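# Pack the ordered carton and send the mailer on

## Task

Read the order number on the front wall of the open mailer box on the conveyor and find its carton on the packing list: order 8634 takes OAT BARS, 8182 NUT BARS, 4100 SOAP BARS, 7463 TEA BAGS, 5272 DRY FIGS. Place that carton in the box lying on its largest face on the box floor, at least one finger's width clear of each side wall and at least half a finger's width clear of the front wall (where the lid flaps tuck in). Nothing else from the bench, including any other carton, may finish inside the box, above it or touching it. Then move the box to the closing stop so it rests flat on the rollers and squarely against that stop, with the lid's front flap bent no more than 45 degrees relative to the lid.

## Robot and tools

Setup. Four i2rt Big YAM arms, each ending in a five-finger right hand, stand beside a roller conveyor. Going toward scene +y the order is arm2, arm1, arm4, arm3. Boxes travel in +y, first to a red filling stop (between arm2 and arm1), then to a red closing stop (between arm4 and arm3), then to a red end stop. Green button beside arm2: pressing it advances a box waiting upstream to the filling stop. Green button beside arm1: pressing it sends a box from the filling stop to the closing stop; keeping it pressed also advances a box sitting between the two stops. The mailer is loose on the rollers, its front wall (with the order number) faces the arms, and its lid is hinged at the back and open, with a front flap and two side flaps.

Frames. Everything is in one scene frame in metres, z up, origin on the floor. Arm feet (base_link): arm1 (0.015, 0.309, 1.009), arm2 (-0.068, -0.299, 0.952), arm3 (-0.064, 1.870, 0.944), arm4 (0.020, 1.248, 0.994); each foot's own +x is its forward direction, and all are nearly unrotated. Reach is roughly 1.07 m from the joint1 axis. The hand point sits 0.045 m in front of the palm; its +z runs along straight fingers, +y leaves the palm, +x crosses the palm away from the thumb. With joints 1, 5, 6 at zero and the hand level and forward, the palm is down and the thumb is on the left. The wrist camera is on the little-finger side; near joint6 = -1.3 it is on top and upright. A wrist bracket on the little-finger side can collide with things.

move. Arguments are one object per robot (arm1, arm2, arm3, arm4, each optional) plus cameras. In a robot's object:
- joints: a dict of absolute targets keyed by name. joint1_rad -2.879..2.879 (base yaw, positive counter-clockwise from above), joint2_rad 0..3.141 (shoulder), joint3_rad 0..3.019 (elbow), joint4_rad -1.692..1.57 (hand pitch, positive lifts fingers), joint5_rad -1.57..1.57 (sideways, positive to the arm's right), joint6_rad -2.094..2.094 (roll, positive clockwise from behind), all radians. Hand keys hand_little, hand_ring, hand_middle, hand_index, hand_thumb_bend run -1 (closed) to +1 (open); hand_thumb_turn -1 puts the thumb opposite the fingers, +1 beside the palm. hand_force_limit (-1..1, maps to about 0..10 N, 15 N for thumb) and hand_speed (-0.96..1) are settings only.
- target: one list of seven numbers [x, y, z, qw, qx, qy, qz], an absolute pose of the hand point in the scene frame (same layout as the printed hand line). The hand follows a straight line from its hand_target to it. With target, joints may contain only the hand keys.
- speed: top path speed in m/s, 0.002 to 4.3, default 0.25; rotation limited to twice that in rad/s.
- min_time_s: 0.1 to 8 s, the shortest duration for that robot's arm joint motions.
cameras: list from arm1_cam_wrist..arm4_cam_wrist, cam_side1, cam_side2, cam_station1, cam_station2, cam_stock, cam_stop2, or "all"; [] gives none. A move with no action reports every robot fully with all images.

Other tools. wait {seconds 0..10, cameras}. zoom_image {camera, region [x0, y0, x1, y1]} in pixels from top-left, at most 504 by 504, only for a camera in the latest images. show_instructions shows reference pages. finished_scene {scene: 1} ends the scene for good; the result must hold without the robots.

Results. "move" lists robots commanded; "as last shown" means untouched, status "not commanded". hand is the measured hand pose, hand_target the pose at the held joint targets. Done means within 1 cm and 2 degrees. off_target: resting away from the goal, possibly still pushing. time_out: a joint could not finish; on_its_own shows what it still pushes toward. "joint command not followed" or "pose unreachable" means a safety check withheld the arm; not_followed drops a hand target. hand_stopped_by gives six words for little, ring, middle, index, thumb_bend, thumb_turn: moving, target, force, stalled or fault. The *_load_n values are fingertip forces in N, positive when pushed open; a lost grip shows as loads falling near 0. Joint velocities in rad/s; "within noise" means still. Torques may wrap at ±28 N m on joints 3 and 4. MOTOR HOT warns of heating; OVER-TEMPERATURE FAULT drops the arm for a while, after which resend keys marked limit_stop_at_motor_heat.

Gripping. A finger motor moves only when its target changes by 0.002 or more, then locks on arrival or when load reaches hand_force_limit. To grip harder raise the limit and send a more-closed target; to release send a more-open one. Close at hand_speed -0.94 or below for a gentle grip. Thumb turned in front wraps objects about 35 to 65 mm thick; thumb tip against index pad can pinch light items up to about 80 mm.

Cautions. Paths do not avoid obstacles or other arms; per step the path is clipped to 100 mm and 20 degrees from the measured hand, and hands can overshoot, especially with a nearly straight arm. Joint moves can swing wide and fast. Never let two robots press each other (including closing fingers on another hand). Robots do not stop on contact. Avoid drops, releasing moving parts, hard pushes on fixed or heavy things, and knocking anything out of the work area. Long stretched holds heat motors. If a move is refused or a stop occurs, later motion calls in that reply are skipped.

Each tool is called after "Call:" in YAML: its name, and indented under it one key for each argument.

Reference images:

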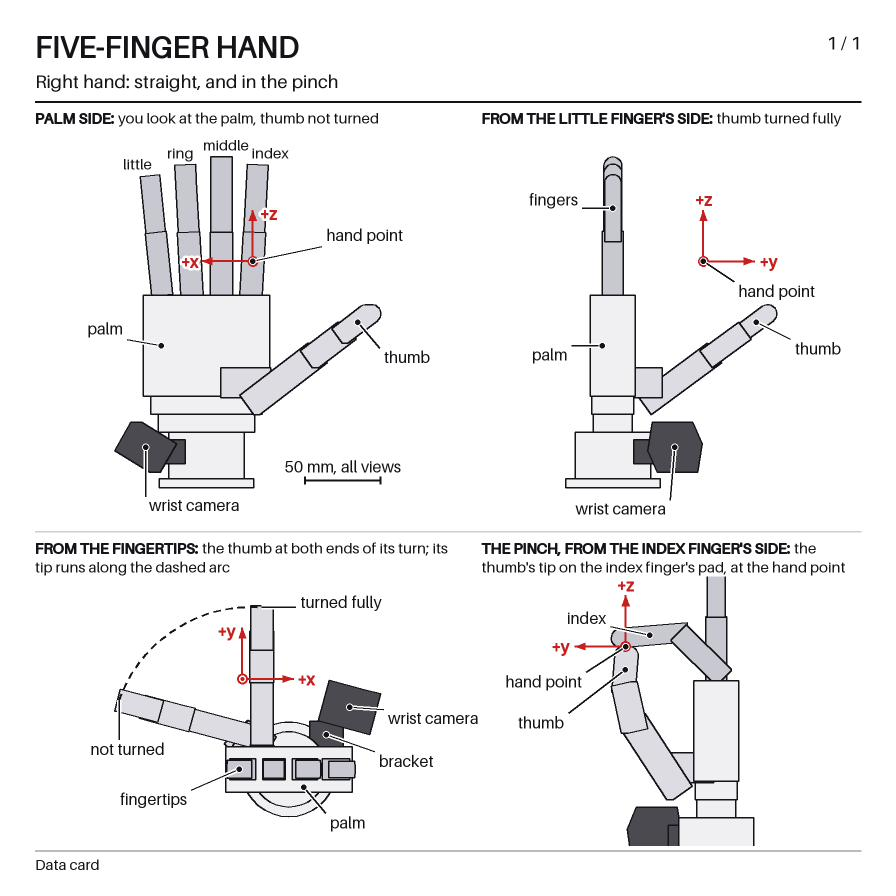

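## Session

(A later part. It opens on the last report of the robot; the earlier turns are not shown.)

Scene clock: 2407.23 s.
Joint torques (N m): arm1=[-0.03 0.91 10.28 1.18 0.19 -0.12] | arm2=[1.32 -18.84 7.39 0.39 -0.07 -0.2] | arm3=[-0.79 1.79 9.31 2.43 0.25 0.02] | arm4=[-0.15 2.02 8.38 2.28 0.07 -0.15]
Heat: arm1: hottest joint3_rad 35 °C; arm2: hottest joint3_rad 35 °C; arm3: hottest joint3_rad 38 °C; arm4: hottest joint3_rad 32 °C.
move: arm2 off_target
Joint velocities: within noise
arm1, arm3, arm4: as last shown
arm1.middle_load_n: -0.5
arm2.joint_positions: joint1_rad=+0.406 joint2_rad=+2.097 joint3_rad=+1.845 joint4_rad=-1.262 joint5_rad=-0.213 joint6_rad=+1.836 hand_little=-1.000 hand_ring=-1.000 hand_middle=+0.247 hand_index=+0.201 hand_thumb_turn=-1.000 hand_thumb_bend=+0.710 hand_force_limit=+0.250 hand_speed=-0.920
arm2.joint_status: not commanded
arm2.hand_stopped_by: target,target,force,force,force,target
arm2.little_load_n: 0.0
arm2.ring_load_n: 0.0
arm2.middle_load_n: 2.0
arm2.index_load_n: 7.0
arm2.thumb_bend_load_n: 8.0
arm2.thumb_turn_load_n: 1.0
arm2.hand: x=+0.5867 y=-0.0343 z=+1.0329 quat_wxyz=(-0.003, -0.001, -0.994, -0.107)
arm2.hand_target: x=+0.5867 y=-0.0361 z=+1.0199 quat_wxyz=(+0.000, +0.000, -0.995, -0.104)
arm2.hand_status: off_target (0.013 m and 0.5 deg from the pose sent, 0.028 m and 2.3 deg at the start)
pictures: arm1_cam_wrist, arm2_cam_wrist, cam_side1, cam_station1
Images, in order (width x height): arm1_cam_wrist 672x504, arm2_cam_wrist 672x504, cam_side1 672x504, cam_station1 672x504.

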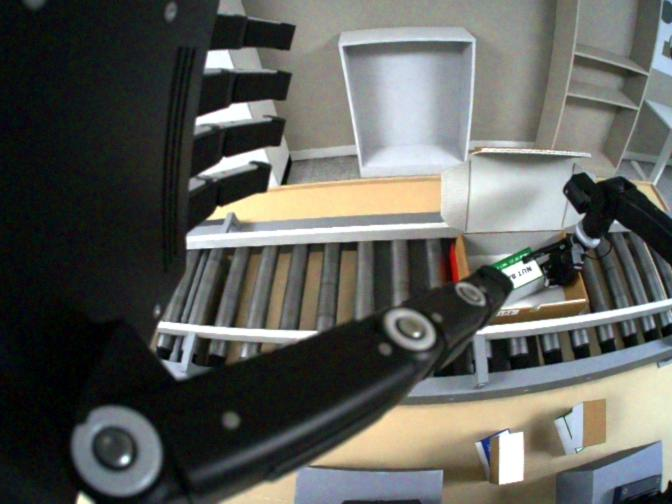

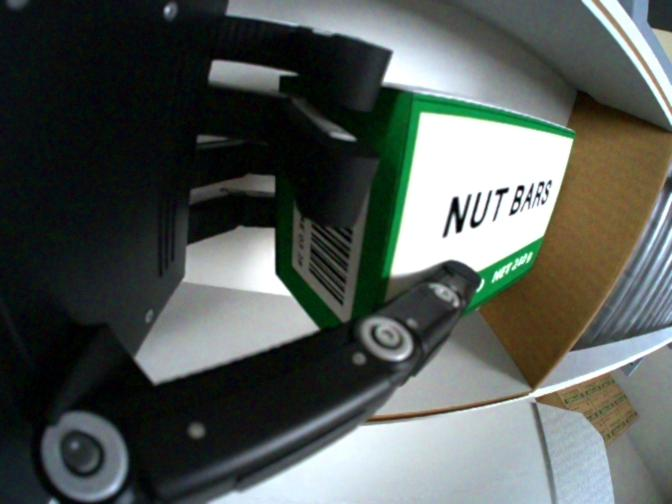

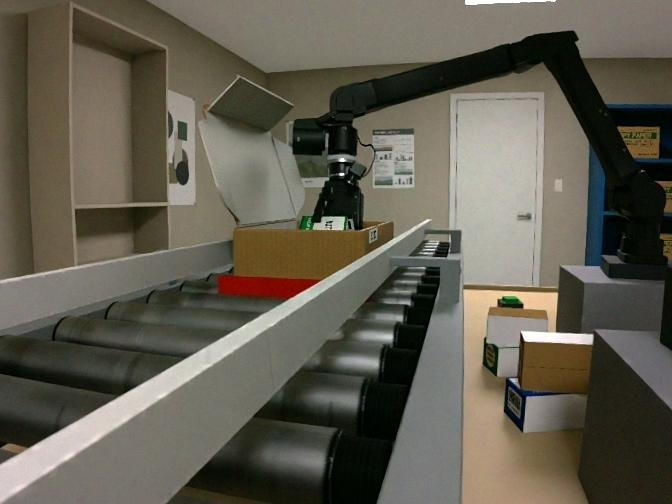

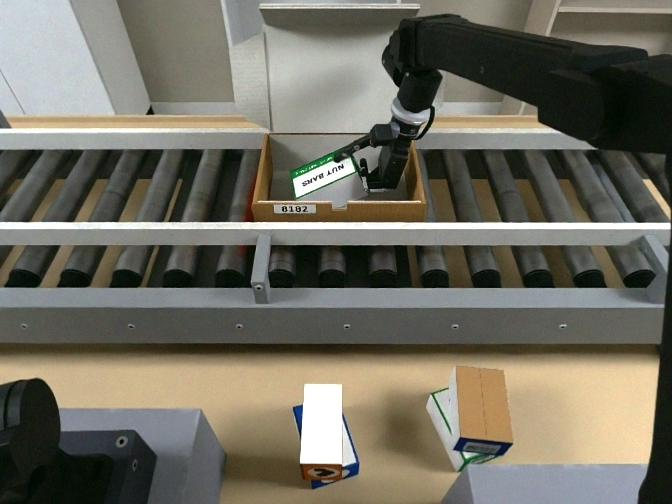

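Call:
move:
  arm2: {"target": [0.587, -0.036, 1.005, 0, 0, 0.9945, 0.1045], "speed": 0.04}
  cameras: ["cam_side1","cam_station1","arm2_cam_wrist"]

Call:
zoom_image:
  camera: "cam_station1"
  region: [240, 100, 440, 240]

Scene clock: 2429.83 s.
Joint torques (N m): arm1=[-0.03 0.97 10.25 1.13 0.18 -0.12] | arm2=[1.49 -17.85 7.05 0.39 -0.02 -0.19] | arm3=[-0.79 1.79 9.32 2.43 0.25 0.02] | arm4=[-0.21 2.37 8.4 2.19 0.05 -0.16]
Heat: arm1: hottest joint3_rad 35 °C; arm2: hottest joint3_rad 34 °C; arm3: hottest joint3_rad 38 °C; arm4: hottest joint3_rad 32 °C.
move: arm2 off_target
Joint velocities: within noise
arm1, arm3, arm4: as last shown
arm1.middle_load_n: 0.0
arm1.thumb_turn_load_n: 0.5
arm2.joint_positions: joint1_rad=+0.403 joint2_rad=+2.097 joint3_rad=+1.827 joint4_rad=-1.229 joint5_rad=-0.215 joint6_rad=+1.836 hand_little=-1.000 hand_ring=-1.000 hand_middle=+0.246 hand_index=+0.201 hand_thumb_turn=-1.000 hand_thumb_bend=+0.710 hand_force_limit=+0.250 hand_speed=-0.920
arm2.joint_status: not commanded
arm2.hand_stopped_by: target,target,force,force,force,target
arm2.little_load_n: 0.0
arm2.ring_load_n: 0.0
arm2.middle_load_n: 0.5
arm2.index_load_n: 8.0
arm2.thumb_bend_load_n: 8.5
arm2.thumb_turn_load_n: 0.5
arm2.hand: x=+0.5895 y=-0.0355 z=+1.0274 quat_wxyz=(-0.011, -0.002, -0.994, -0.109)
arm2.hand_target: x=+0.5865 y=-0.0362 z=+1.0053 quat_wxyz=(+0.000, +0.000, -0.995, -0.105)
arm2.hand_status: off_target (0.023 m and 1.4 deg from the pose sent, 0.028 m and 0.5 deg at the start)
pictures: arm2_cam_wrist, cam_side1, cam_station1
Images, in order (width x height): arm2_cam_wrist 672x504, cam_side1 672x504, cam_station1 672x504.

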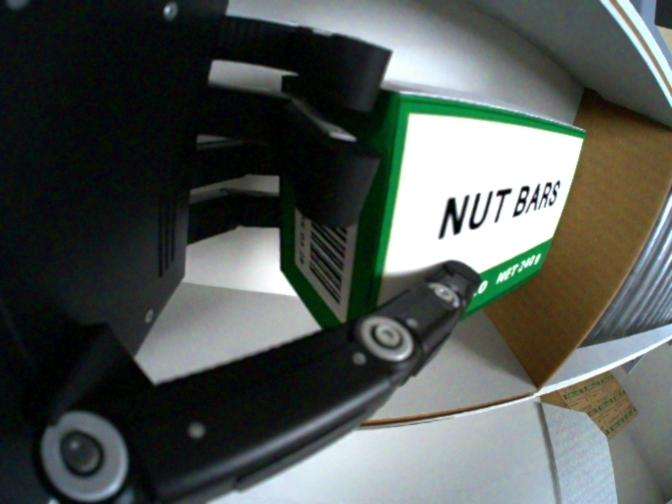

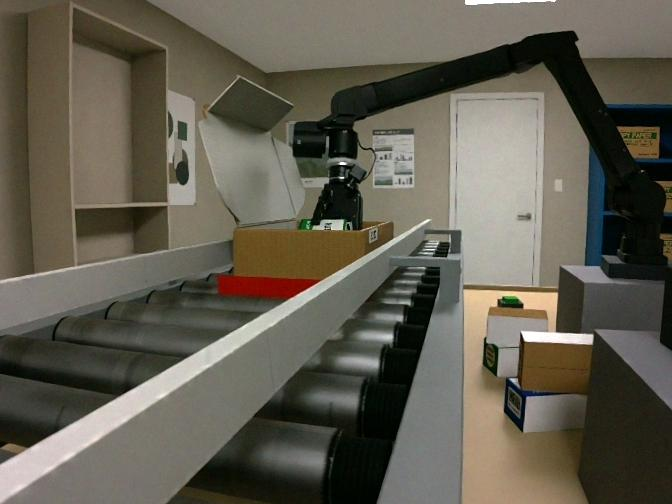

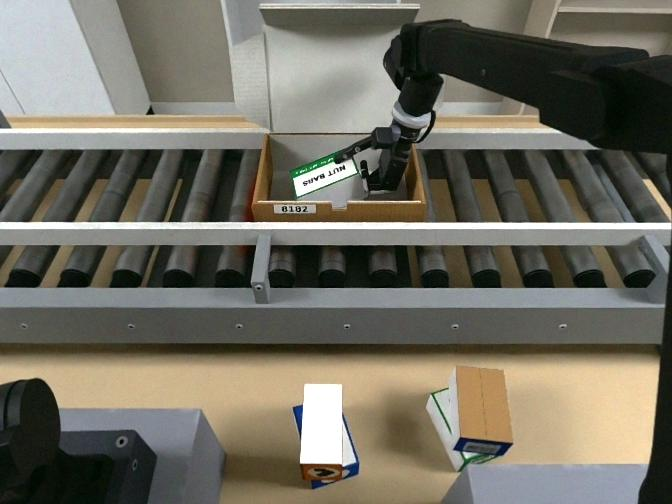

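Scaled by 2.520 from the camera's image (finer frame: 960x720).

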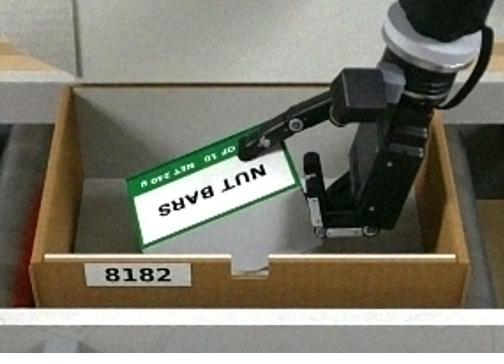

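Call:
move:
  arm2: {"target": [0.587, -0.036, 0.99, 0, 0, 0.9945, 0.1045], "speed": 0.04}
  cameras: ["cam_side1","cam_station1","arm2_cam_wrist"]

Call:
zoom_image:
  camera: "cam_station1"
  region: [240, 100, 440, 240]

Scene clock: 2442.73 s.
Joint torques (N m): arm1=[-0.03 0.91 10.26 1.11 0.18 -0.12] | arm2=[1.73 -16.85 6.68 0.42 0.14 -0.18] | arm3=[-0.79 1.73 9.31 2.45 0.25 0.02] | arm4=[-0.03 2.14 8.29 2.19 0.09 -0.17]
Heat: arm1: hottest joint3_rad 35 °C; arm2: hottest joint3_rad 34 °C; arm3: hottest joint3_rad 38 °C; arm4: hottest joint3_rad 32 °C.
move: arm2 off_target
Joint velocities: within noise
arm1, arm3, arm4: as last shown
arm1.thumb_turn_load_n: 0.0
arm2.joint_positions: joint1_rad=+0.400 joint2_rad=+2.097 joint3_rad=+1.810 joint4_rad=-1.197 joint5_rad=-0.219 joint6_rad=+1.835 hand_little=-1.000 hand_ring=-1.000 hand_middle=+0.246 hand_index=+0.201 hand_thumb_turn=-1.000 hand_thumb_bend=+0.710 hand_force_limit=+0.250 hand_speed=-0.920
arm2.joint_status: not commanded
arm2.hand_stopped_by: target,target,force,force,force,target
arm2.little_load_n: -0.5
arm2.ring_load_n: 0.0
arm2.middle_load_n: 1.0
arm2.index_load_n: 8.0
arm2.thumb_bend_load_n: 10.5
arm2.thumb_turn_load_n: 0.5
arm2.hand: x=+0.5917 y=-0.0360 z=+1.0225 quat_wxyz=(-0.017, -0.002, -0.993, -0.113)
arm2.hand_target: x=+0.5858 y=-0.0363 z=+0.9906 quat_wxyz=(+0.000, +0.000, -0.995, -0.104)
arm2.hand_status: off_target (0.033 m and 2.3 deg from the pose sent, 0.037 m and 1.4 deg at the start)
arm3.thumb_bend_load_n: 0.5
pictures: arm2_cam_wrist, cam_side1, cam_station1
Images, in order (width x height): arm2_cam_wrist 672x504, cam_side1 672x504, cam_station1 672x504.

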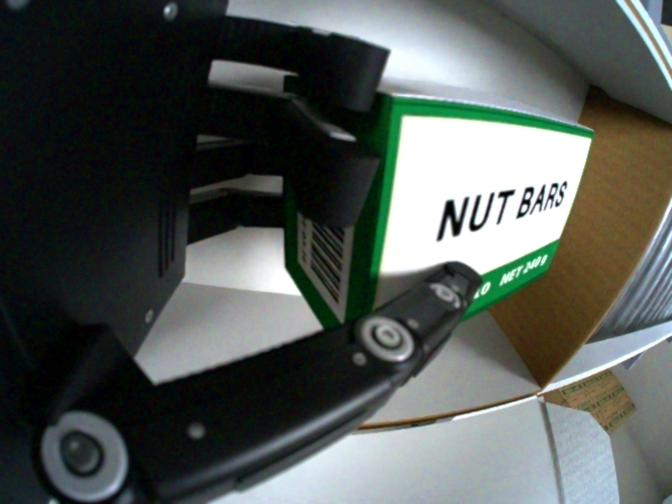

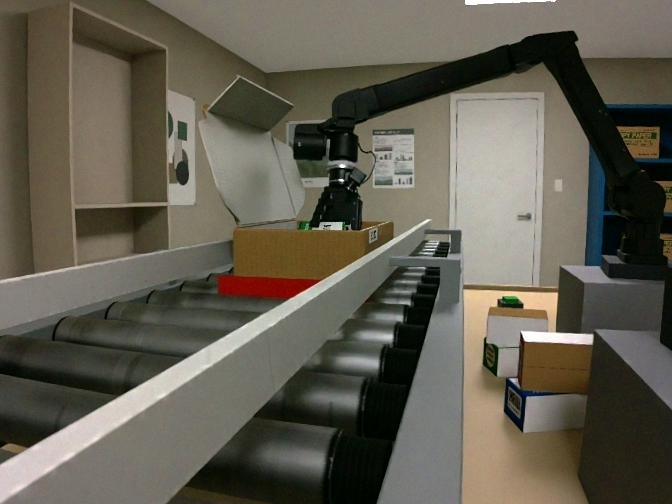

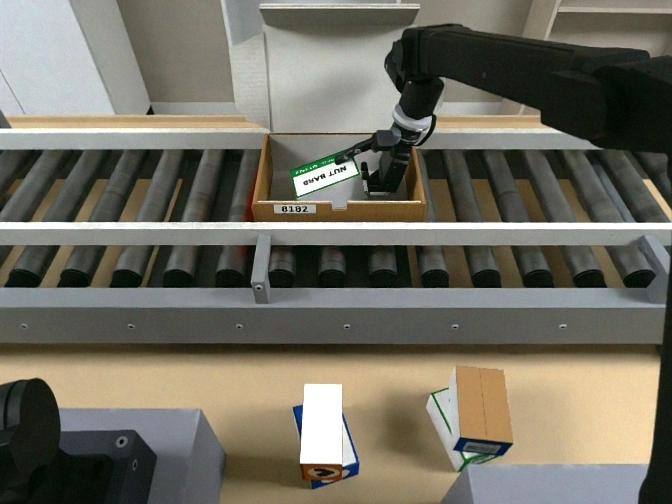

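Scaled by 2.520 from the camera's image (finer frame: 960x720).

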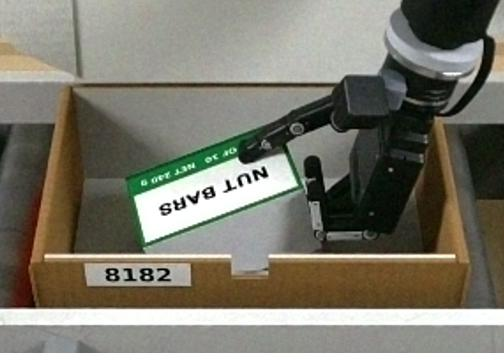

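Call:
move:
  arm2: {"target": [0.587, -0.036, 1.012, 0, 0, 0.9945, 0.1045], "speed": 0.04}

Call:
move:
  arm2: {"joints": {"hand_thumb_bend": 0.80, "hand_speed": -0.9}}
  cameras: ["cam_side1","cam_station1","arm2_cam_wrist"]

Call:
zoom_image:
  camera: "cam_station1"
  region: [240, 100, 440, 240]

Scene clock: 2475.23 s.
Joint torques (N m): arm1=[-0.03 0.91 10.26 1.17 0.18 -0.12] | arm2=[1.67 -18.26 9.54 -0.85 0.17 -0.18] | arm3=[-0.73 1.79 9.29 2.41 0.24 0.03] | arm4=[0.09 1.96 8.28 2.22 0.06 -0.15]
Heat: arm1: hottest joint3_rad 35 °C; arm2: hottest joint3_rad 33 °C; arm3: hottest joint3_rad 38 °C; arm4: hottest joint3_rad 32 °C.
move: arm2 done
Joint velocities: within noise
arm1, arm3, arm4: as last shown
arm1.middle_load_n: -0.5
arm1.thumb_turn_load_n: 0.5
arm2.joint_positions: joint1_rad=+0.400 joint2_rad=+2.097 joint3_rad=+1.810 joint4_rad=-1.208 joint5_rad=-0.220 joint6_rad=+1.835 hand_little=-1.000 hand_ring=-1.000 hand_middle=+0.246 hand_index=+0.201 hand_thumb_turn=-1.000 hand_thumb_bend=+0.710 hand_force_limit=+0.250 hand_speed=-0.920
arm2.joint_status: not commanded
arm2.hand_stopped_by: target,target,force,force,force,target
arm2.little_load_n: 0.0
arm2.ring_load_n: 0.0
arm2.middle_load_n: 1.0
arm2.index_load_n: 8.0
arm2.thumb_bend_load_n: 10.5
arm2.thumb_turn_load_n: 1.0
arm2.hand: x=+0.5890 y=-0.0365 z=+1.0218 quat_wxyz=(-0.012, -0.002, -0.994, -0.113)
arm2.hand_target: x=+0.5868 y=-0.0359 z=+1.0120 quat_wxyz=(+0.000, +0.000, -0.995, -0.105)
arm2.hand_status: done (0.010 m and 1.7 deg from the pose sent, 0.012 m and 2.3 deg at the start)
arm3.thumb_bend_load_n: 0.0
pictures: none

Scene clock: 2476.37 s.
Joint torques (N m): arm1=[-0.03 0.91 10.25 1.14 0.19 -0.12] | arm2=[1.73 -19.02 9.46 -0.62 -0.04 -0.18] | arm3=[-0.85 1.79 9.31 2.41 0.25 0.02] | arm4=[0.03 2.49 8.42 2.29 0.09 -0.14]
Heat: arm1: hottest joint3_rad 35 °C; arm2: hottest joint3_rad 33 °C; arm3: hottest joint3_rad 38 °C; arm4: hottest joint3_rad 32 °C.
move: arm2 done
Joint velocities: within noise
arm1.joint_positions: joint1_rad=+0.293 joint2_rad=+0.570 joint3_rad=+1.359 joint4_rad=-1.128 joint5_rad=+0.126 joint6_rad=-1.093 hand_little=+0.700 hand_ring=+0.700 hand_middle=+0.700 hand_index=+0.700 hand_thumb_turn=-1.000 hand_thumb_bend=+1.000 hand_force_limit=+0.000 hand_speed=+0.000
arm1.joint_status: not commanded
arm1.hand_stopped_by: target,target,target,target,target,target
arm1.little_load_n: 0.0
arm1.ring_load_n: 0.0
arm1.middle_load_n: 0.0
arm1.index_load_n: 0.0
arm1.thumb_bend_load_n: 0.0
arm1.thumb_turn_load_n: 0.5
arm1.hand: x=+0.2642 y=+0.3199 z=+1.5313 quat_wxyz=(-0.180, +0.810, -0.102, +0.548)
arm1.hand_target: x=+0.2610 y=+0.3192 z=+1.5437 quat_wxyz=(-0.181, +0.807, -0.096, +0.554)
arm1.hand_status: not commanded
arm2.joint_positions: joint1_rad=+0.400 joint2_rad=+2.105 joint3_rad=+1.810 joint4_rad=-1.215 joint5_rad=-0.214 joint6_rad=+1.835 hand_little=-1.000 hand_ring=-1.000 hand_middle=+0.246 hand_index=+0.201 hand_thumb_turn=-1.000 hand_thumb_bend=+0.801 hand_force_limit=+0.250 hand_speed=-0.900
arm2.joint_status: all done
arm2.hand_stopped_by: target,target,force,force,target,target
arm2.little_load_n: 0.0
arm2.ring_load_n: 0.0
arm2.middle_load_n: 0.5
arm2.index_load_n: 2.0
arm2.thumb_bend_load_n: 2.5
arm2.thumb_turn_load_n: 0.0
arm2.hand: x=+0.5870 y=-0.0383 z=+1.0151 quat_wxyz=(-0.005, -0.003, -0.994, -0.108)
arm2.hand_target: x=+0.5867 y=-0.0360 z=+1.0120 quat_wxyz=(+0.000, +0.000, -0.995, -0.105)
arm2.hand_status: not commanded
arm3.joint_positions: joint1_rad=+0.166 joint2_rad=+0.628 joint3_rad=+1.395 joint4_rad=-1.333 joint5_rad=+0.111 joint6_rad=-1.362 hand_little=+1.000 hand_ring=+1.000 hand_middle=+1.000 hand_index=+1.000 hand_thumb_turn=+1.000 hand_thumb_bend=+1.000 hand_force_limit=+0.000 hand_speed=-0.800
arm3.joint_status: not commanded
arm3.hand_stopped_by: target,target,target,target,target,target
arm3.little_load_n: 0.0
arm3.ring_load_n: 0.0
arm3.middle_load_n: 0.0
arm3.index_load_n: 0.0
arm3.thumb_bend_load_n: 0.0
arm3.thumb_turn_load_n: 0.0
arm3.hand: x=+0.1650 y=+1.8151 z=+1.4428 quat_wxyz=(-0.016, +0.869, -0.086, +0.487)
arm3.hand_target: x=+0.1635 y=+1.8151 z=+1.4505 quat_wxyz=(-0.018, +0.865, -0.086, +0.494)
arm3.hand_status: not commanded
arm4.joint_positions: joint1_rad=+0.155 joint2_rad=+0.622 joint3_rad=+1.456 joint4_rad=-1.388 joint5_rad=+0.173 joint6_rad=-1.420 hand_little=+1.000 hand_ring=+1.000 hand_middle=+1.000 hand_index=+1.000 hand_thumb_turn=+1.000 hand_thumb_bend=+1.000 hand_force_limit=+0.000 hand_speed=-0.800
arm4.joint_status: not commanded
arm4.hand_stopped_by: target,target,target,target,target,target
arm4.little_load_n: 0.0
arm4.ring_load_n: 0.0
arm4.middle_load_n: 0.0
arm4.index_load_n: 0.0
arm4.thumb_bend_load_n: 0.0
arm4.thumb_turn_load_n: 0.0
arm4.hand: x=+0.2375 y=+1.2137 z=+1.5169 quat_wxyz=(-0.016, +0.869, -0.004, +0.494)
arm4.hand_target: x=+0.2362 y=+1.2134 z=+1.5254 quat_wxyz=(-0.019, +0.864, -0.005, +0.503)
arm4.hand_status: not commanded
pictures: arm2_cam_wrist, cam_side1, cam_station1
Images, in order (width x height): arm2_cam_wrist 672x504, cam_side1 672x504, cam_station1 672x504.

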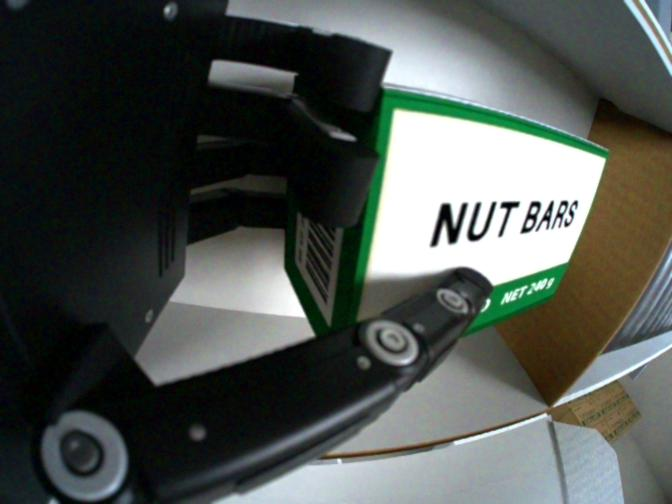

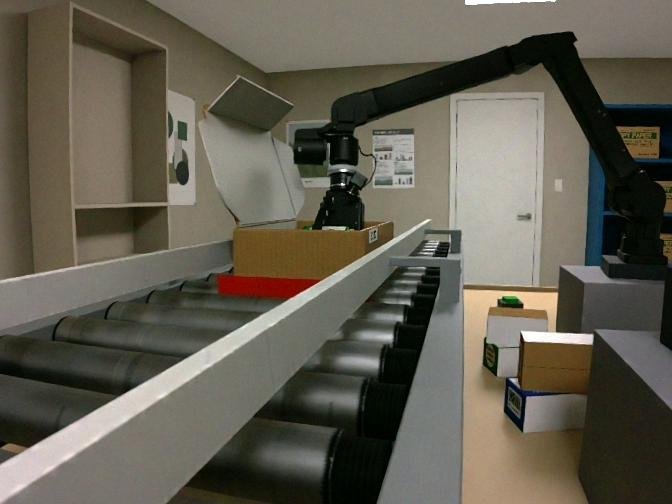

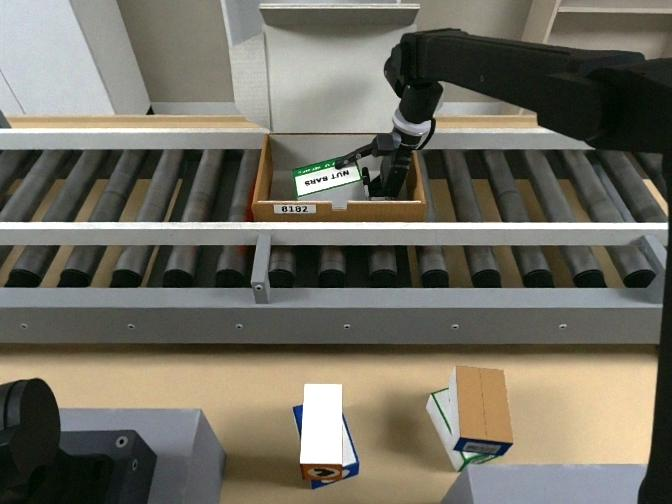

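Scaled by 2.520 from the camera's image (finer frame: 960x720).

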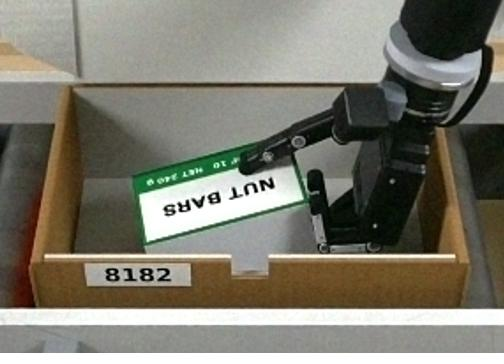

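Call:
move:
  arm2: {"target": [0.587, -0.038, 0.998, 0, 0, 0.9945, 0.1045], "speed": 0.04}
  cameras: ["cam_side1","cam_station1","arm2_cam_wrist"]

Call:
zoom_image:
  camera: "cam_station1"
  region: [240, 100, 440, 240]

Scene clock: 2483.73 s.
Joint torques (N m): arm1=[-0.03 0.91 10.25 1.13 0.18 -0.12] | arm2=[1.55 -18.26 7.57 0.36 -0.04 -0.22] | arm3=[-0.79 1.85 9.31 2.43 0.25 0.02] | arm4=[0.26 2.55 8.38 2.22 0.05 -0.14]
Heat: arm1: hottest joint3_rad 35 °C; arm2: hottest joint3_rad 34 °C; arm3: hottest joint3_rad 38 °C; arm4: hottest joint3_rad 32 °C.
move: arm2 off_target
Joint velocities: within noise
arm1, arm3, arm4: as last shown
arm1.thumb_turn_load_n: 0.0
arm2.joint_positions: joint1_rad=+0.400 joint2_rad=+2.107 joint3_rad=+1.810 joint4_rad=-1.213 joint5_rad=-0.214 joint6_rad=+1.835 hand_little=-1.000 hand_ring=-1.000 hand_middle=+0.246 hand_index=+0.201 hand_thumb_turn=-1.000 hand_thumb_bend=+0.801 hand_force_limit=+0.250 hand_speed=-0.900
arm2.joint_status: not commanded
arm2.hand_stopped_by: target,target,force,force,target,target
arm2.little_load_n: 0.0
arm2.ring_load_n: 0.0
arm2.middle_load_n: 0.5
arm2.index_load_n: 2.0
arm2.thumb_bend_load_n: 3.5
arm2.thumb_turn_load_n: 0.0
arm2.hand: x=+0.5875 y=-0.0382 z=+1.0142 quat_wxyz=(-0.005, -0.003, -0.994, -0.108)
arm2.hand_target: x=+0.5866 y=-0.0380 z=+0.9982 quat_wxyz=(+0.000, +0.000, -0.995, -0.105)
arm2.hand_status: off_target (0.016 m and 0.8 deg from the pose sent, 0.017 m and 0.8 deg at the start)
pictures: arm2_cam_wrist, cam_side1, cam_station1
Images, in order (width x height): arm2_cam_wrist 672x504, cam_side1 672x504, cam_station1 672x504.

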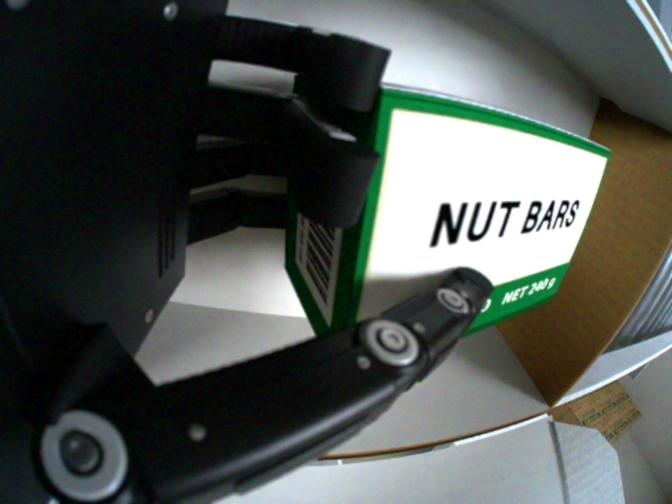

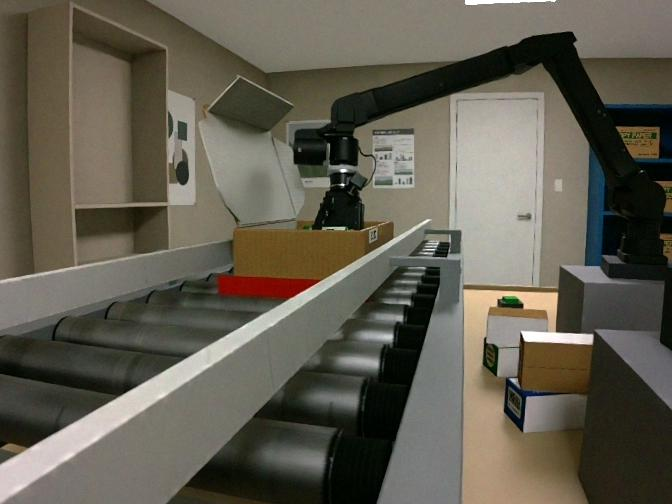

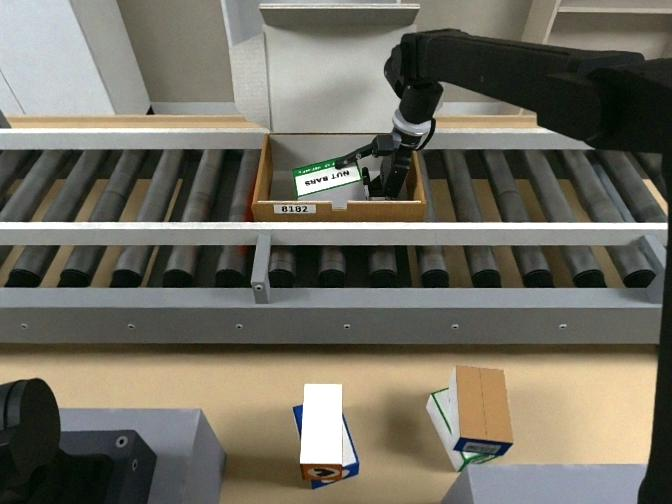

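Scaled by 2.520 from the camera's image (finer frame: 960x720).

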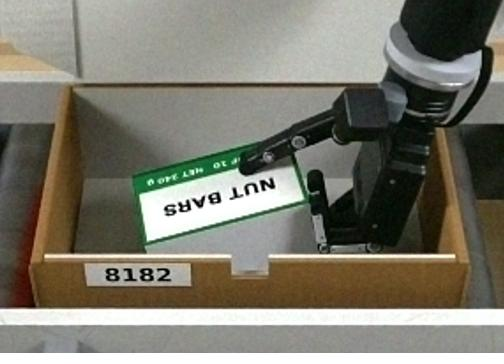

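Call:
move:
  arm2: {"target": [0.587, -0.038, 0.985, 0, 0, 0.9945, 0.1045], "speed": 0.04}
  cameras: ["cam_station1","arm2_cam_wrist"]

Call:
zoom_image:
  camera: "cam_station1"
  region: [240, 100, 440, 240]

Scene clock: 2493.03 s.
Joint torques (N m): arm1=[0.03 0.97 10.24 1.13 0.18 -0.13] | arm2=[1.49 -17.38 7.1 0.49 -0.04 -0.21] | arm3=[-0.79 1.85 9.31 2.4 0.25 0.02] | arm4=[0.38 2.08 8.43 2.33 0.06 -0.15]
Heat: arm1: hottest joint3_rad 35 °C; arm2: hottest joint3_rad 34 °C; arm3: hottest joint3_rad 38 °C; arm4: hottest joint3_rad 32 °C.
move: arm2 off_target
Joint velocities: within noise
arm1, arm3, arm4: as last shown
arm2.joint_positions: joint1_rad=+0.400 joint2_rad=+2.107 joint3_rad=+1.798 joint4_rad=-1.188 joint5_rad=-0.214 joint6_rad=+1.835 hand_little=-1.000 hand_ring=-1.000 hand_middle=+0.246 hand_index=+0.201 hand_thumb_turn=-1.000 hand_thumb_bend=+0.801 hand_force_limit=+0.250 hand_speed=-0.900
arm2.joint_status: not commanded
arm2.hand_stopped_by: target,target,force,force,target,target
arm2.little_load_n: -1.0
arm2.ring_load_n: 0.0
arm2.middle_load_n: 0.0
arm2.index_load_n: 3.5
arm2.thumb_bend_load_n: 6.0
arm2.thumb_turn_load_n: 0.0
arm2.hand: x=+0.5894 y=-0.0380 z=+1.0104 quat_wxyz=(-0.012, -0.002, -0.994, -0.109)
arm2.hand_target: x=+0.5863 y=-0.0383 z=+0.9856 quat_wxyz=(+0.000, +0.000, -0.995, -0.105)
arm2.hand_status: off_target (0.026 m and 1.5 deg from the pose sent, 0.029 m and 0.8 deg at the start)
arm4.thumb_turn_load_n: 0.5
pictures: arm2_cam_wrist, cam_station1
Images, in order (width x height): arm2_cam_wrist 672x504, cam_station1 672x504.

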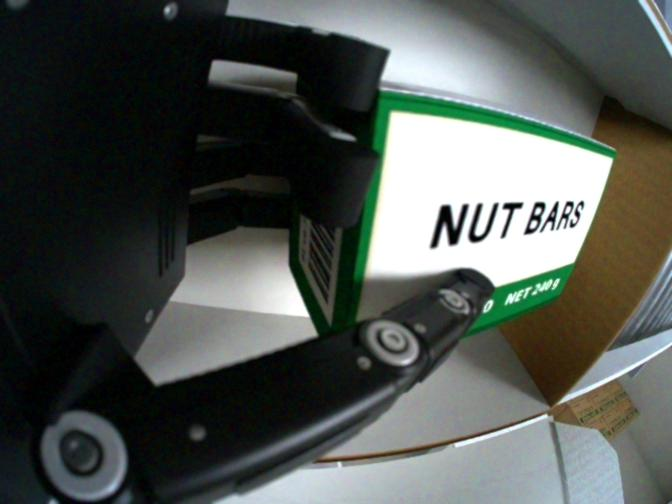

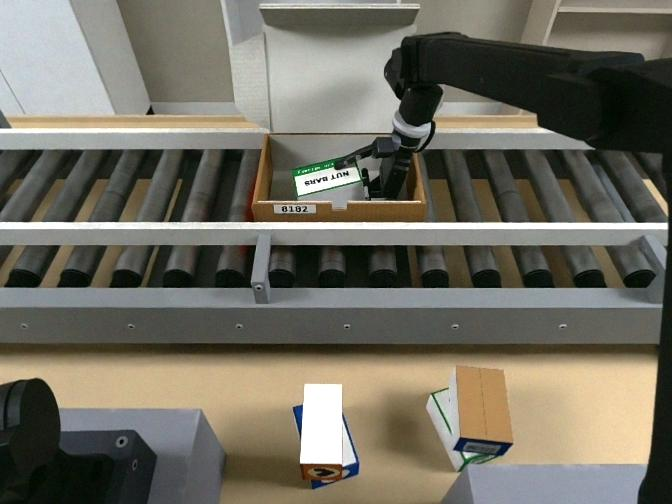

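Scaled by 2.520 from the camera's image (finer frame: 960x720).

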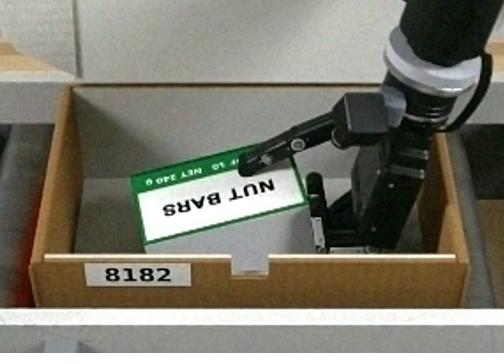

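Call:
move:
  arm2: {"target": [0.585, -0.038, 1.002, 0.02, 0, -0.9943, -0.105], "speed": 0.04}

Call:
move:
  arm2: {"joints": {"hand_thumb_bend": 0.88}}
  cameras: ["cam_station1","arm2_cam_wrist"]

Call:
zoom_image:
  camera: "cam_station1"
  region: [240, 100, 440, 240]

Scene clock: 2524.90 s.
Joint torques (N m): arm1=[-0.15 0.97 10.24 1.14 0.18 -0.13] | arm2=[1.32 -17.67 10.96 -1.01 -0.06 -0.27] | arm3=[-0.85 1.79 9.29 2.43 0.25 0.02] | arm4=[-0.09 2.37 8.39 2.35 0.03 -0.14]
Heat: arm1: hottest joint3_rad 35 °C; arm2: hottest joint3_rad 33 °C; arm3: hottest joint3_rad 38 °C; arm4: hottest joint3_rad 32 °C.
move: arm2 done
Joint velocities: arm1=[-0.015 -0.024 -0.007 -0.002 -0.007 -0.154] | arm2=[within noise] | arm3=[within noise] | arm4=[within noise]
arm1, arm3, arm4: as last shown
arm2.joint_positions: joint1_rad=+0.400 joint2_rad=+2.117 joint3_rad=+1.816 joint4_rad=-1.240 joint5_rad=-0.225 joint6_rad=+1.834 hand_little=-1.000 hand_ring=-1.000 hand_middle=+0.246 hand_index=+0.201 hand_thumb_turn=-1.000 hand_thumb_bend=+0.802 hand_force_limit=+0.250 hand_speed=-0.900
arm2.joint_status: not commanded
arm2.hand_stopped_by: target,target,force,force,target,target
arm2.little_load_n: 0.0
arm2.ring_load_n: 0.0
arm2.middle_load_n: 0.0
arm2.index_load_n: 2.5
arm2.thumb_bend_load_n: 6.0
arm2.thumb_turn_load_n: 0.0
arm2.hand: x=+0.5819 y=-0.0378 z=+1.0094 quat_wxyz=(+0.011, -0.004, -0.994, -0.109)
arm2.hand_target: x=+0.5848 y=-0.0380 z=+1.0020 quat_wxyz=(+0.020, +0.000, -0.994, -0.105)
arm2.hand_status: done (0.008 m and 1.2 deg from the pose sent, 0.009 m and 3.7 deg at the start)
arm4.ring_load_n: -0.5
arm4.thumb_turn_load_n: 0.0
pictures: none

Scene clock: 2525.93 s.
Joint torques (N m): arm1=[0.09 0.91 10.25 1.13 0.19 -0.12] | arm2=[1.38 -17.79 10.95 -0.9 -0.06 -0.27] | arm3=[-0.79 1.85 9.29 2.44 0.26 0.02] | arm4=[0.44 2.73 8.39 2.22 0.09 -0.16]
Heat: arm1: hottest joint3_rad 35 °C; arm2: hottest joint3_rad 33 °C; arm3: hottest joint3_rad 38 °C; arm4: hottest joint3_rad 32 °C.
move: arm2 done
Joint velocities: within noise
arm1, arm3, arm4: as last shown
arm1.thumb_turn_load_n: 0.5
arm2.joint_positions: joint1_rad=+0.400 joint2_rad=+2.118 joint3_rad=+1.816 joint4_rad=-1.243 joint5_rad=-0.224 joint6_rad=+1.834 hand_little=-1.000 hand_ring=-1.000 hand_middle=+0.246 hand_index=+0.201 hand_thumb_turn=-1.000 hand_thumb_bend=+0.880 hand_force_limit=+0.250 hand_speed=-0.900
arm2.joint_status: all done
arm2.hand_stopped_by: target,target,force,force,target,target
arm2.little_load_n: 0.0
arm2.ring_load_n: 0.0
arm2.middle_load_n: -2.5
arm2.index_load_n: 0.0
arm2.thumb_bend_load_n: 0.0
arm2.thumb_turn_load_n: 0.0
arm2.hand: x=+0.5810 y=-0.0381 z=+1.0082 quat_wxyz=(+0.013, -0.004, -0.994, -0.108)
arm2.hand_target: x=+0.5848 y=-0.0381 z=+1.0021 quat_wxyz=(+0.019, +0.000, -0.994, -0.105)
arm2.hand_status: not commanded
arm4.ring_load_n: 0.0
pictures: arm2_cam_wrist, cam_station1
Images, in order (width x height): arm2_cam_wrist 672x504, cam_station1 672x504.

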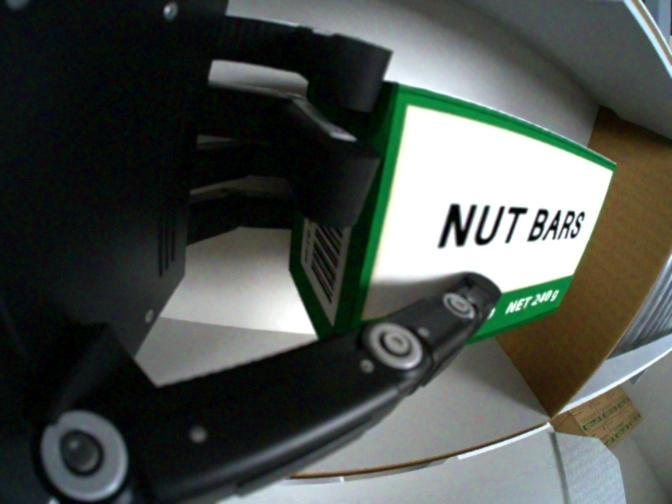

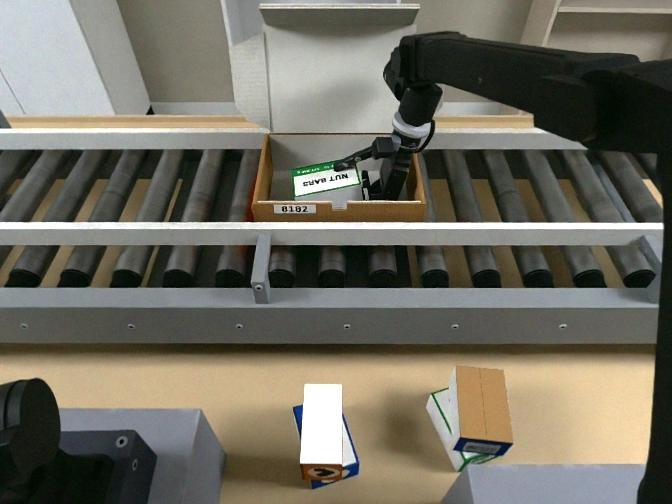

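Scaled by 2.520 from the camera's image (finer frame: 960x720).

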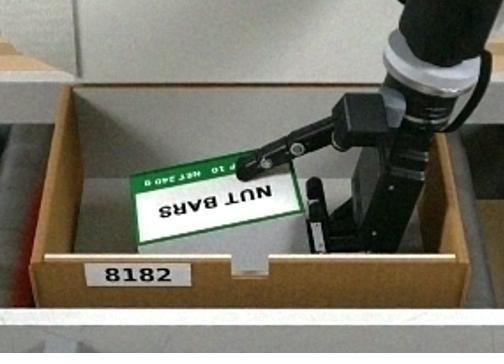

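Call:
move:
  arm2: {"target": [0.585, -0.044, 1.035, 0.02, 0, -0.9943, -0.105], "speed": 0.02, "joints": {"hand_index": 0.5, "hand_middle": 0.52, "hand_speed": -0.9}}
  cameras: ["cam_station1","arm2_cam_wrist","cam_side1"]

Call:
zoom_image:
  camera: "cam_station1"
  region: [240, 100, 440, 240]

Scene clock: 2621.80 s.
Joint torques (N m): arm1=[-0.09 0.91 10.29 1.13 0.18 -0.12] | arm2=[0.67 -20.37 10.67 -1.2 0.25 -0.23] | arm3=[-0.85 1.79 9.29 2.44 0.25 0.02] | arm4=[0.03 2.49 8.38 2.22 0.07 -0.16]
Heat: arm1: hottest joint3_rad 35 °C; arm2: hottest joint3_rad 37 °C; arm3: hottest joint3_rad 38 °C; arm4: hottest joint3_rad 32 °C.
move: arm2 off_target
Joint velocities: within noise
arm1, arm3, arm4: as last shown
arm1.thumb_turn_load_n: 0.0
arm2.joint_positions: joint1_rad=+0.400 joint2_rad=+2.118 joint3_rad=+1.862 joint4_rad=-1.309 joint5_rad=-0.234 joint6_rad=+1.820 hand_little=-1.000 hand_ring=-1.000 hand_middle=+0.518 hand_index=+0.500 hand_thumb_turn=-1.000 hand_thumb_bend=+0.880 hand_force_limit=+0.250 hand_speed=-0.900
arm2.joint_status: all done
arm2.hand_stopped_by: target,target,target,target,target,target
arm2.little_load_n: 0.0
arm2.ring_load_n: 0.0
arm2.middle_load_n: -4.0
arm2.index_load_n: 0.0
arm2.thumb_bend_load_n: 0.0
arm2.thumb_turn_load_n: 0.5
arm2.hand: x=+0.5794 y=-0.0358 z=+1.0249 quat_wxyz=(+0.023, +0.001, -0.994, -0.111)
arm2.hand_target: x=+0.5847 y=-0.0440 z=+1.0350 quat_wxyz=(+0.020, +0.000, -0.994, -0.105)
arm2.hand_status: off_target (0.014 m and 0.7 deg from the pose sent, 0.028 m and 1.0 deg at the start)
arm3.middle_load_n: 0.5
pictures: arm2_cam_wrist, cam_side1, cam_station1
Images, in order (width x height): arm2_cam_wrist 672x504, cam_side1 672x504, cam_station1 672x504.

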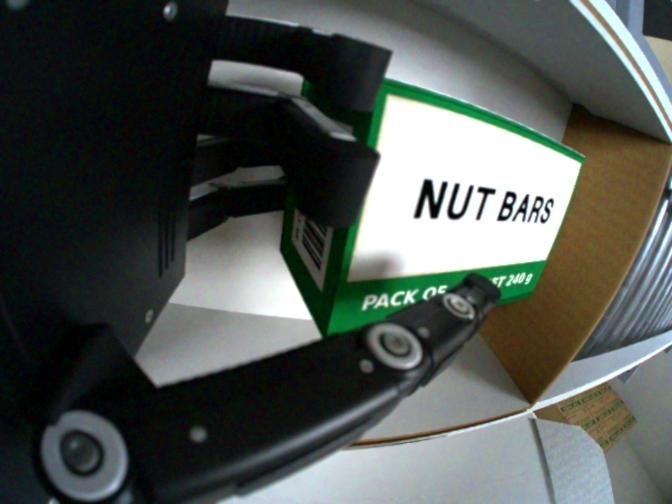

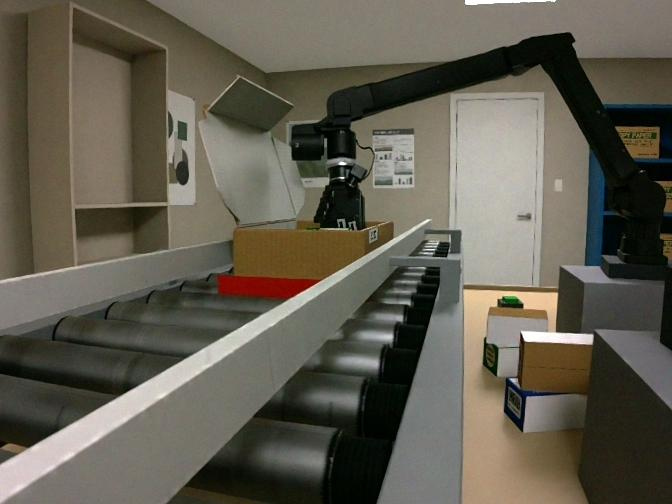

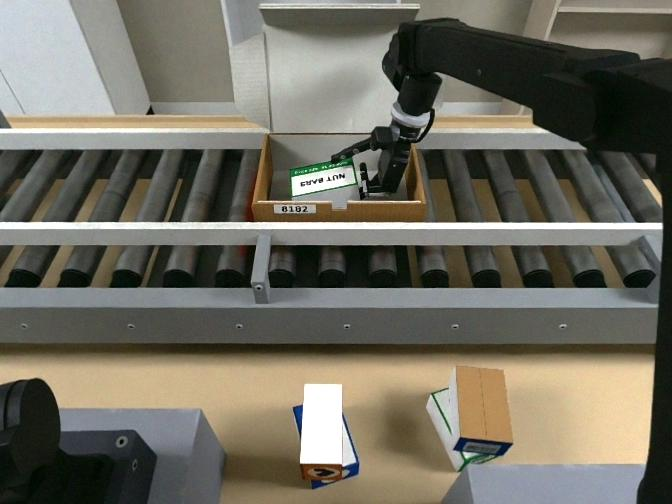

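Scaled by 2.520 from the camera's image (finer frame: 960x720).

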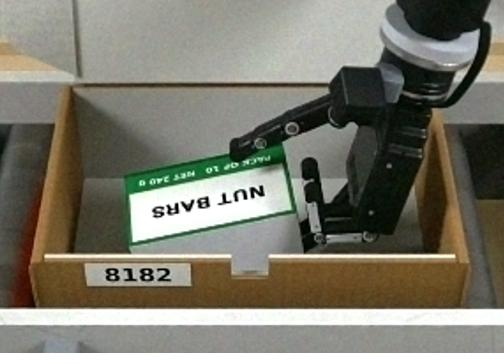

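Call:
move:
  arm2: {"target": [0.588, -0.050, 1.055, 0.02, 0, -0.9943, -0.105], "speed": 0.02, "joints": {"hand_index": 0.75, "hand_middle": 0.75, "hand_speed": -0.9}}
  cameras: ["cam_station1","arm2_cam_wrist","cam_side1"]

Call:
zoom_image:
  camera: "cam_station1"
  region: [240, 100, 440, 240]

Scene clock: 2634.17 s.
Joint torques (N m): arm1=[-0.03 0.91 10.25 1.14 0.18 -0.12] | arm2=[0.03 -21.07 11.28 -0.95 0.19 -0.22] | arm3=[-0.73 1.79 9.32 2.43 0.25 0.03] | arm4=[-0.15 2.67 8.4 2.35 0.07 -0.13]
Heat: arm1: hottest joint3_rad 35 °C; arm2: hottest joint3_rad 37 °C; arm3: hottest joint3_rad 38 °C; arm4: hottest joint3_rad 32 °C.
move: arm2 off_target
Joint velocities: within noise
arm1, arm3, arm4: as last shown
arm2.joint_positions: joint1_rad=+0.399 joint2_rad=+2.118 joint3_rad=+1.896 joint4_rad=-1.366 joint5_rad=-0.232 joint6_rad=+1.809 hand_little=-1.000 hand_ring=-1.000 hand_middle=+0.749 hand_index=+0.750 hand_thumb_turn=-1.000 hand_thumb_bend=+0.880 hand_force_limit=+0.250 hand_speed=-0.900
arm2.joint_status: all done
arm2.hand_stopped_by: target,target,target,target,target,target
arm2.little_load_n: 0.0
arm2.ring_load_n: 0.0
arm2.middle_load_n: -3.0
arm2.index_load_n: 0.0
arm2.thumb_bend_load_n: -0.5
arm2.thumb_turn_load_n: 0.0
arm2.hand: x=+0.5763 y=-0.0369 z=+1.0367 quat_wxyz=(+0.033, +0.005, -0.994, -0.107)
arm2.hand_target: x=+0.5874 y=-0.0500 z=+1.0550 quat_wxyz=(+0.020, +0.000, -0.994, -0.105)
arm2.hand_status: off_target (0.025 m and 1.6 deg from the pose sent, 0.034 m and 0.7 deg at the start)
arm3.ring_load_n: -0.5
arm3.middle_load_n: 0.0
pictures: arm2_cam_wrist, cam_side1, cam_station1
Images, in order (width x height): arm2_cam_wrist 672x504, cam_side1 672x504, cam_station1 672x504.

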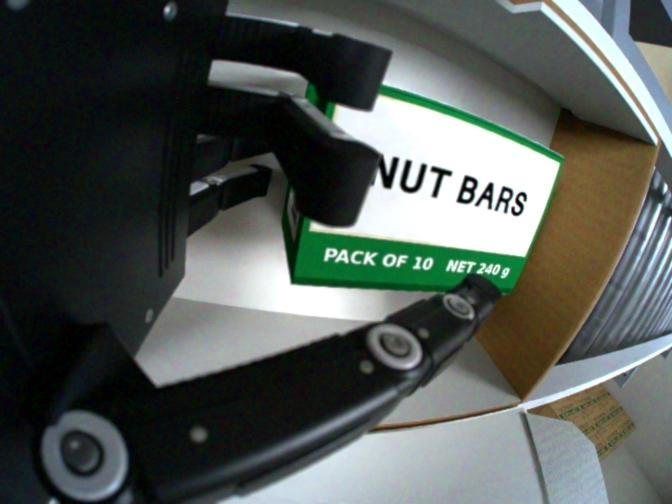

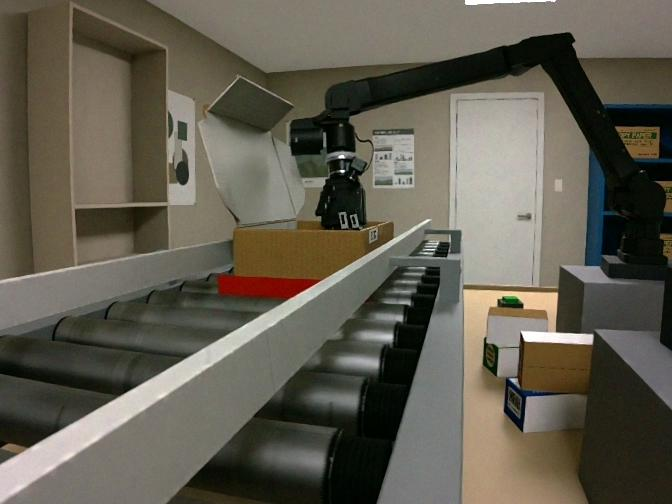

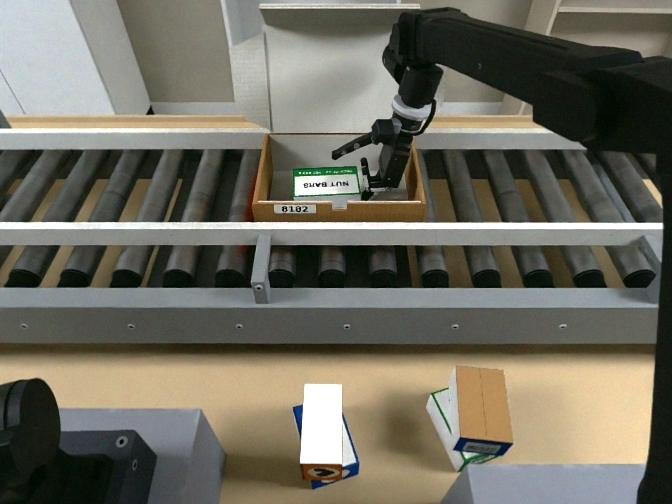

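Scaled by 2.520 from the camera's image (finer frame: 960x720).

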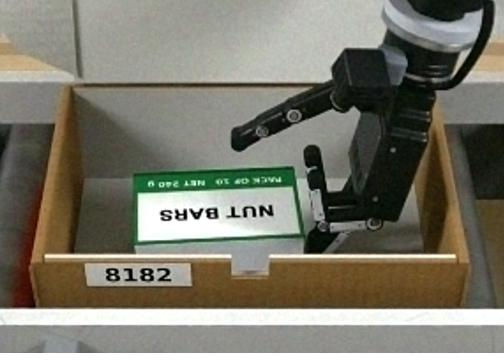

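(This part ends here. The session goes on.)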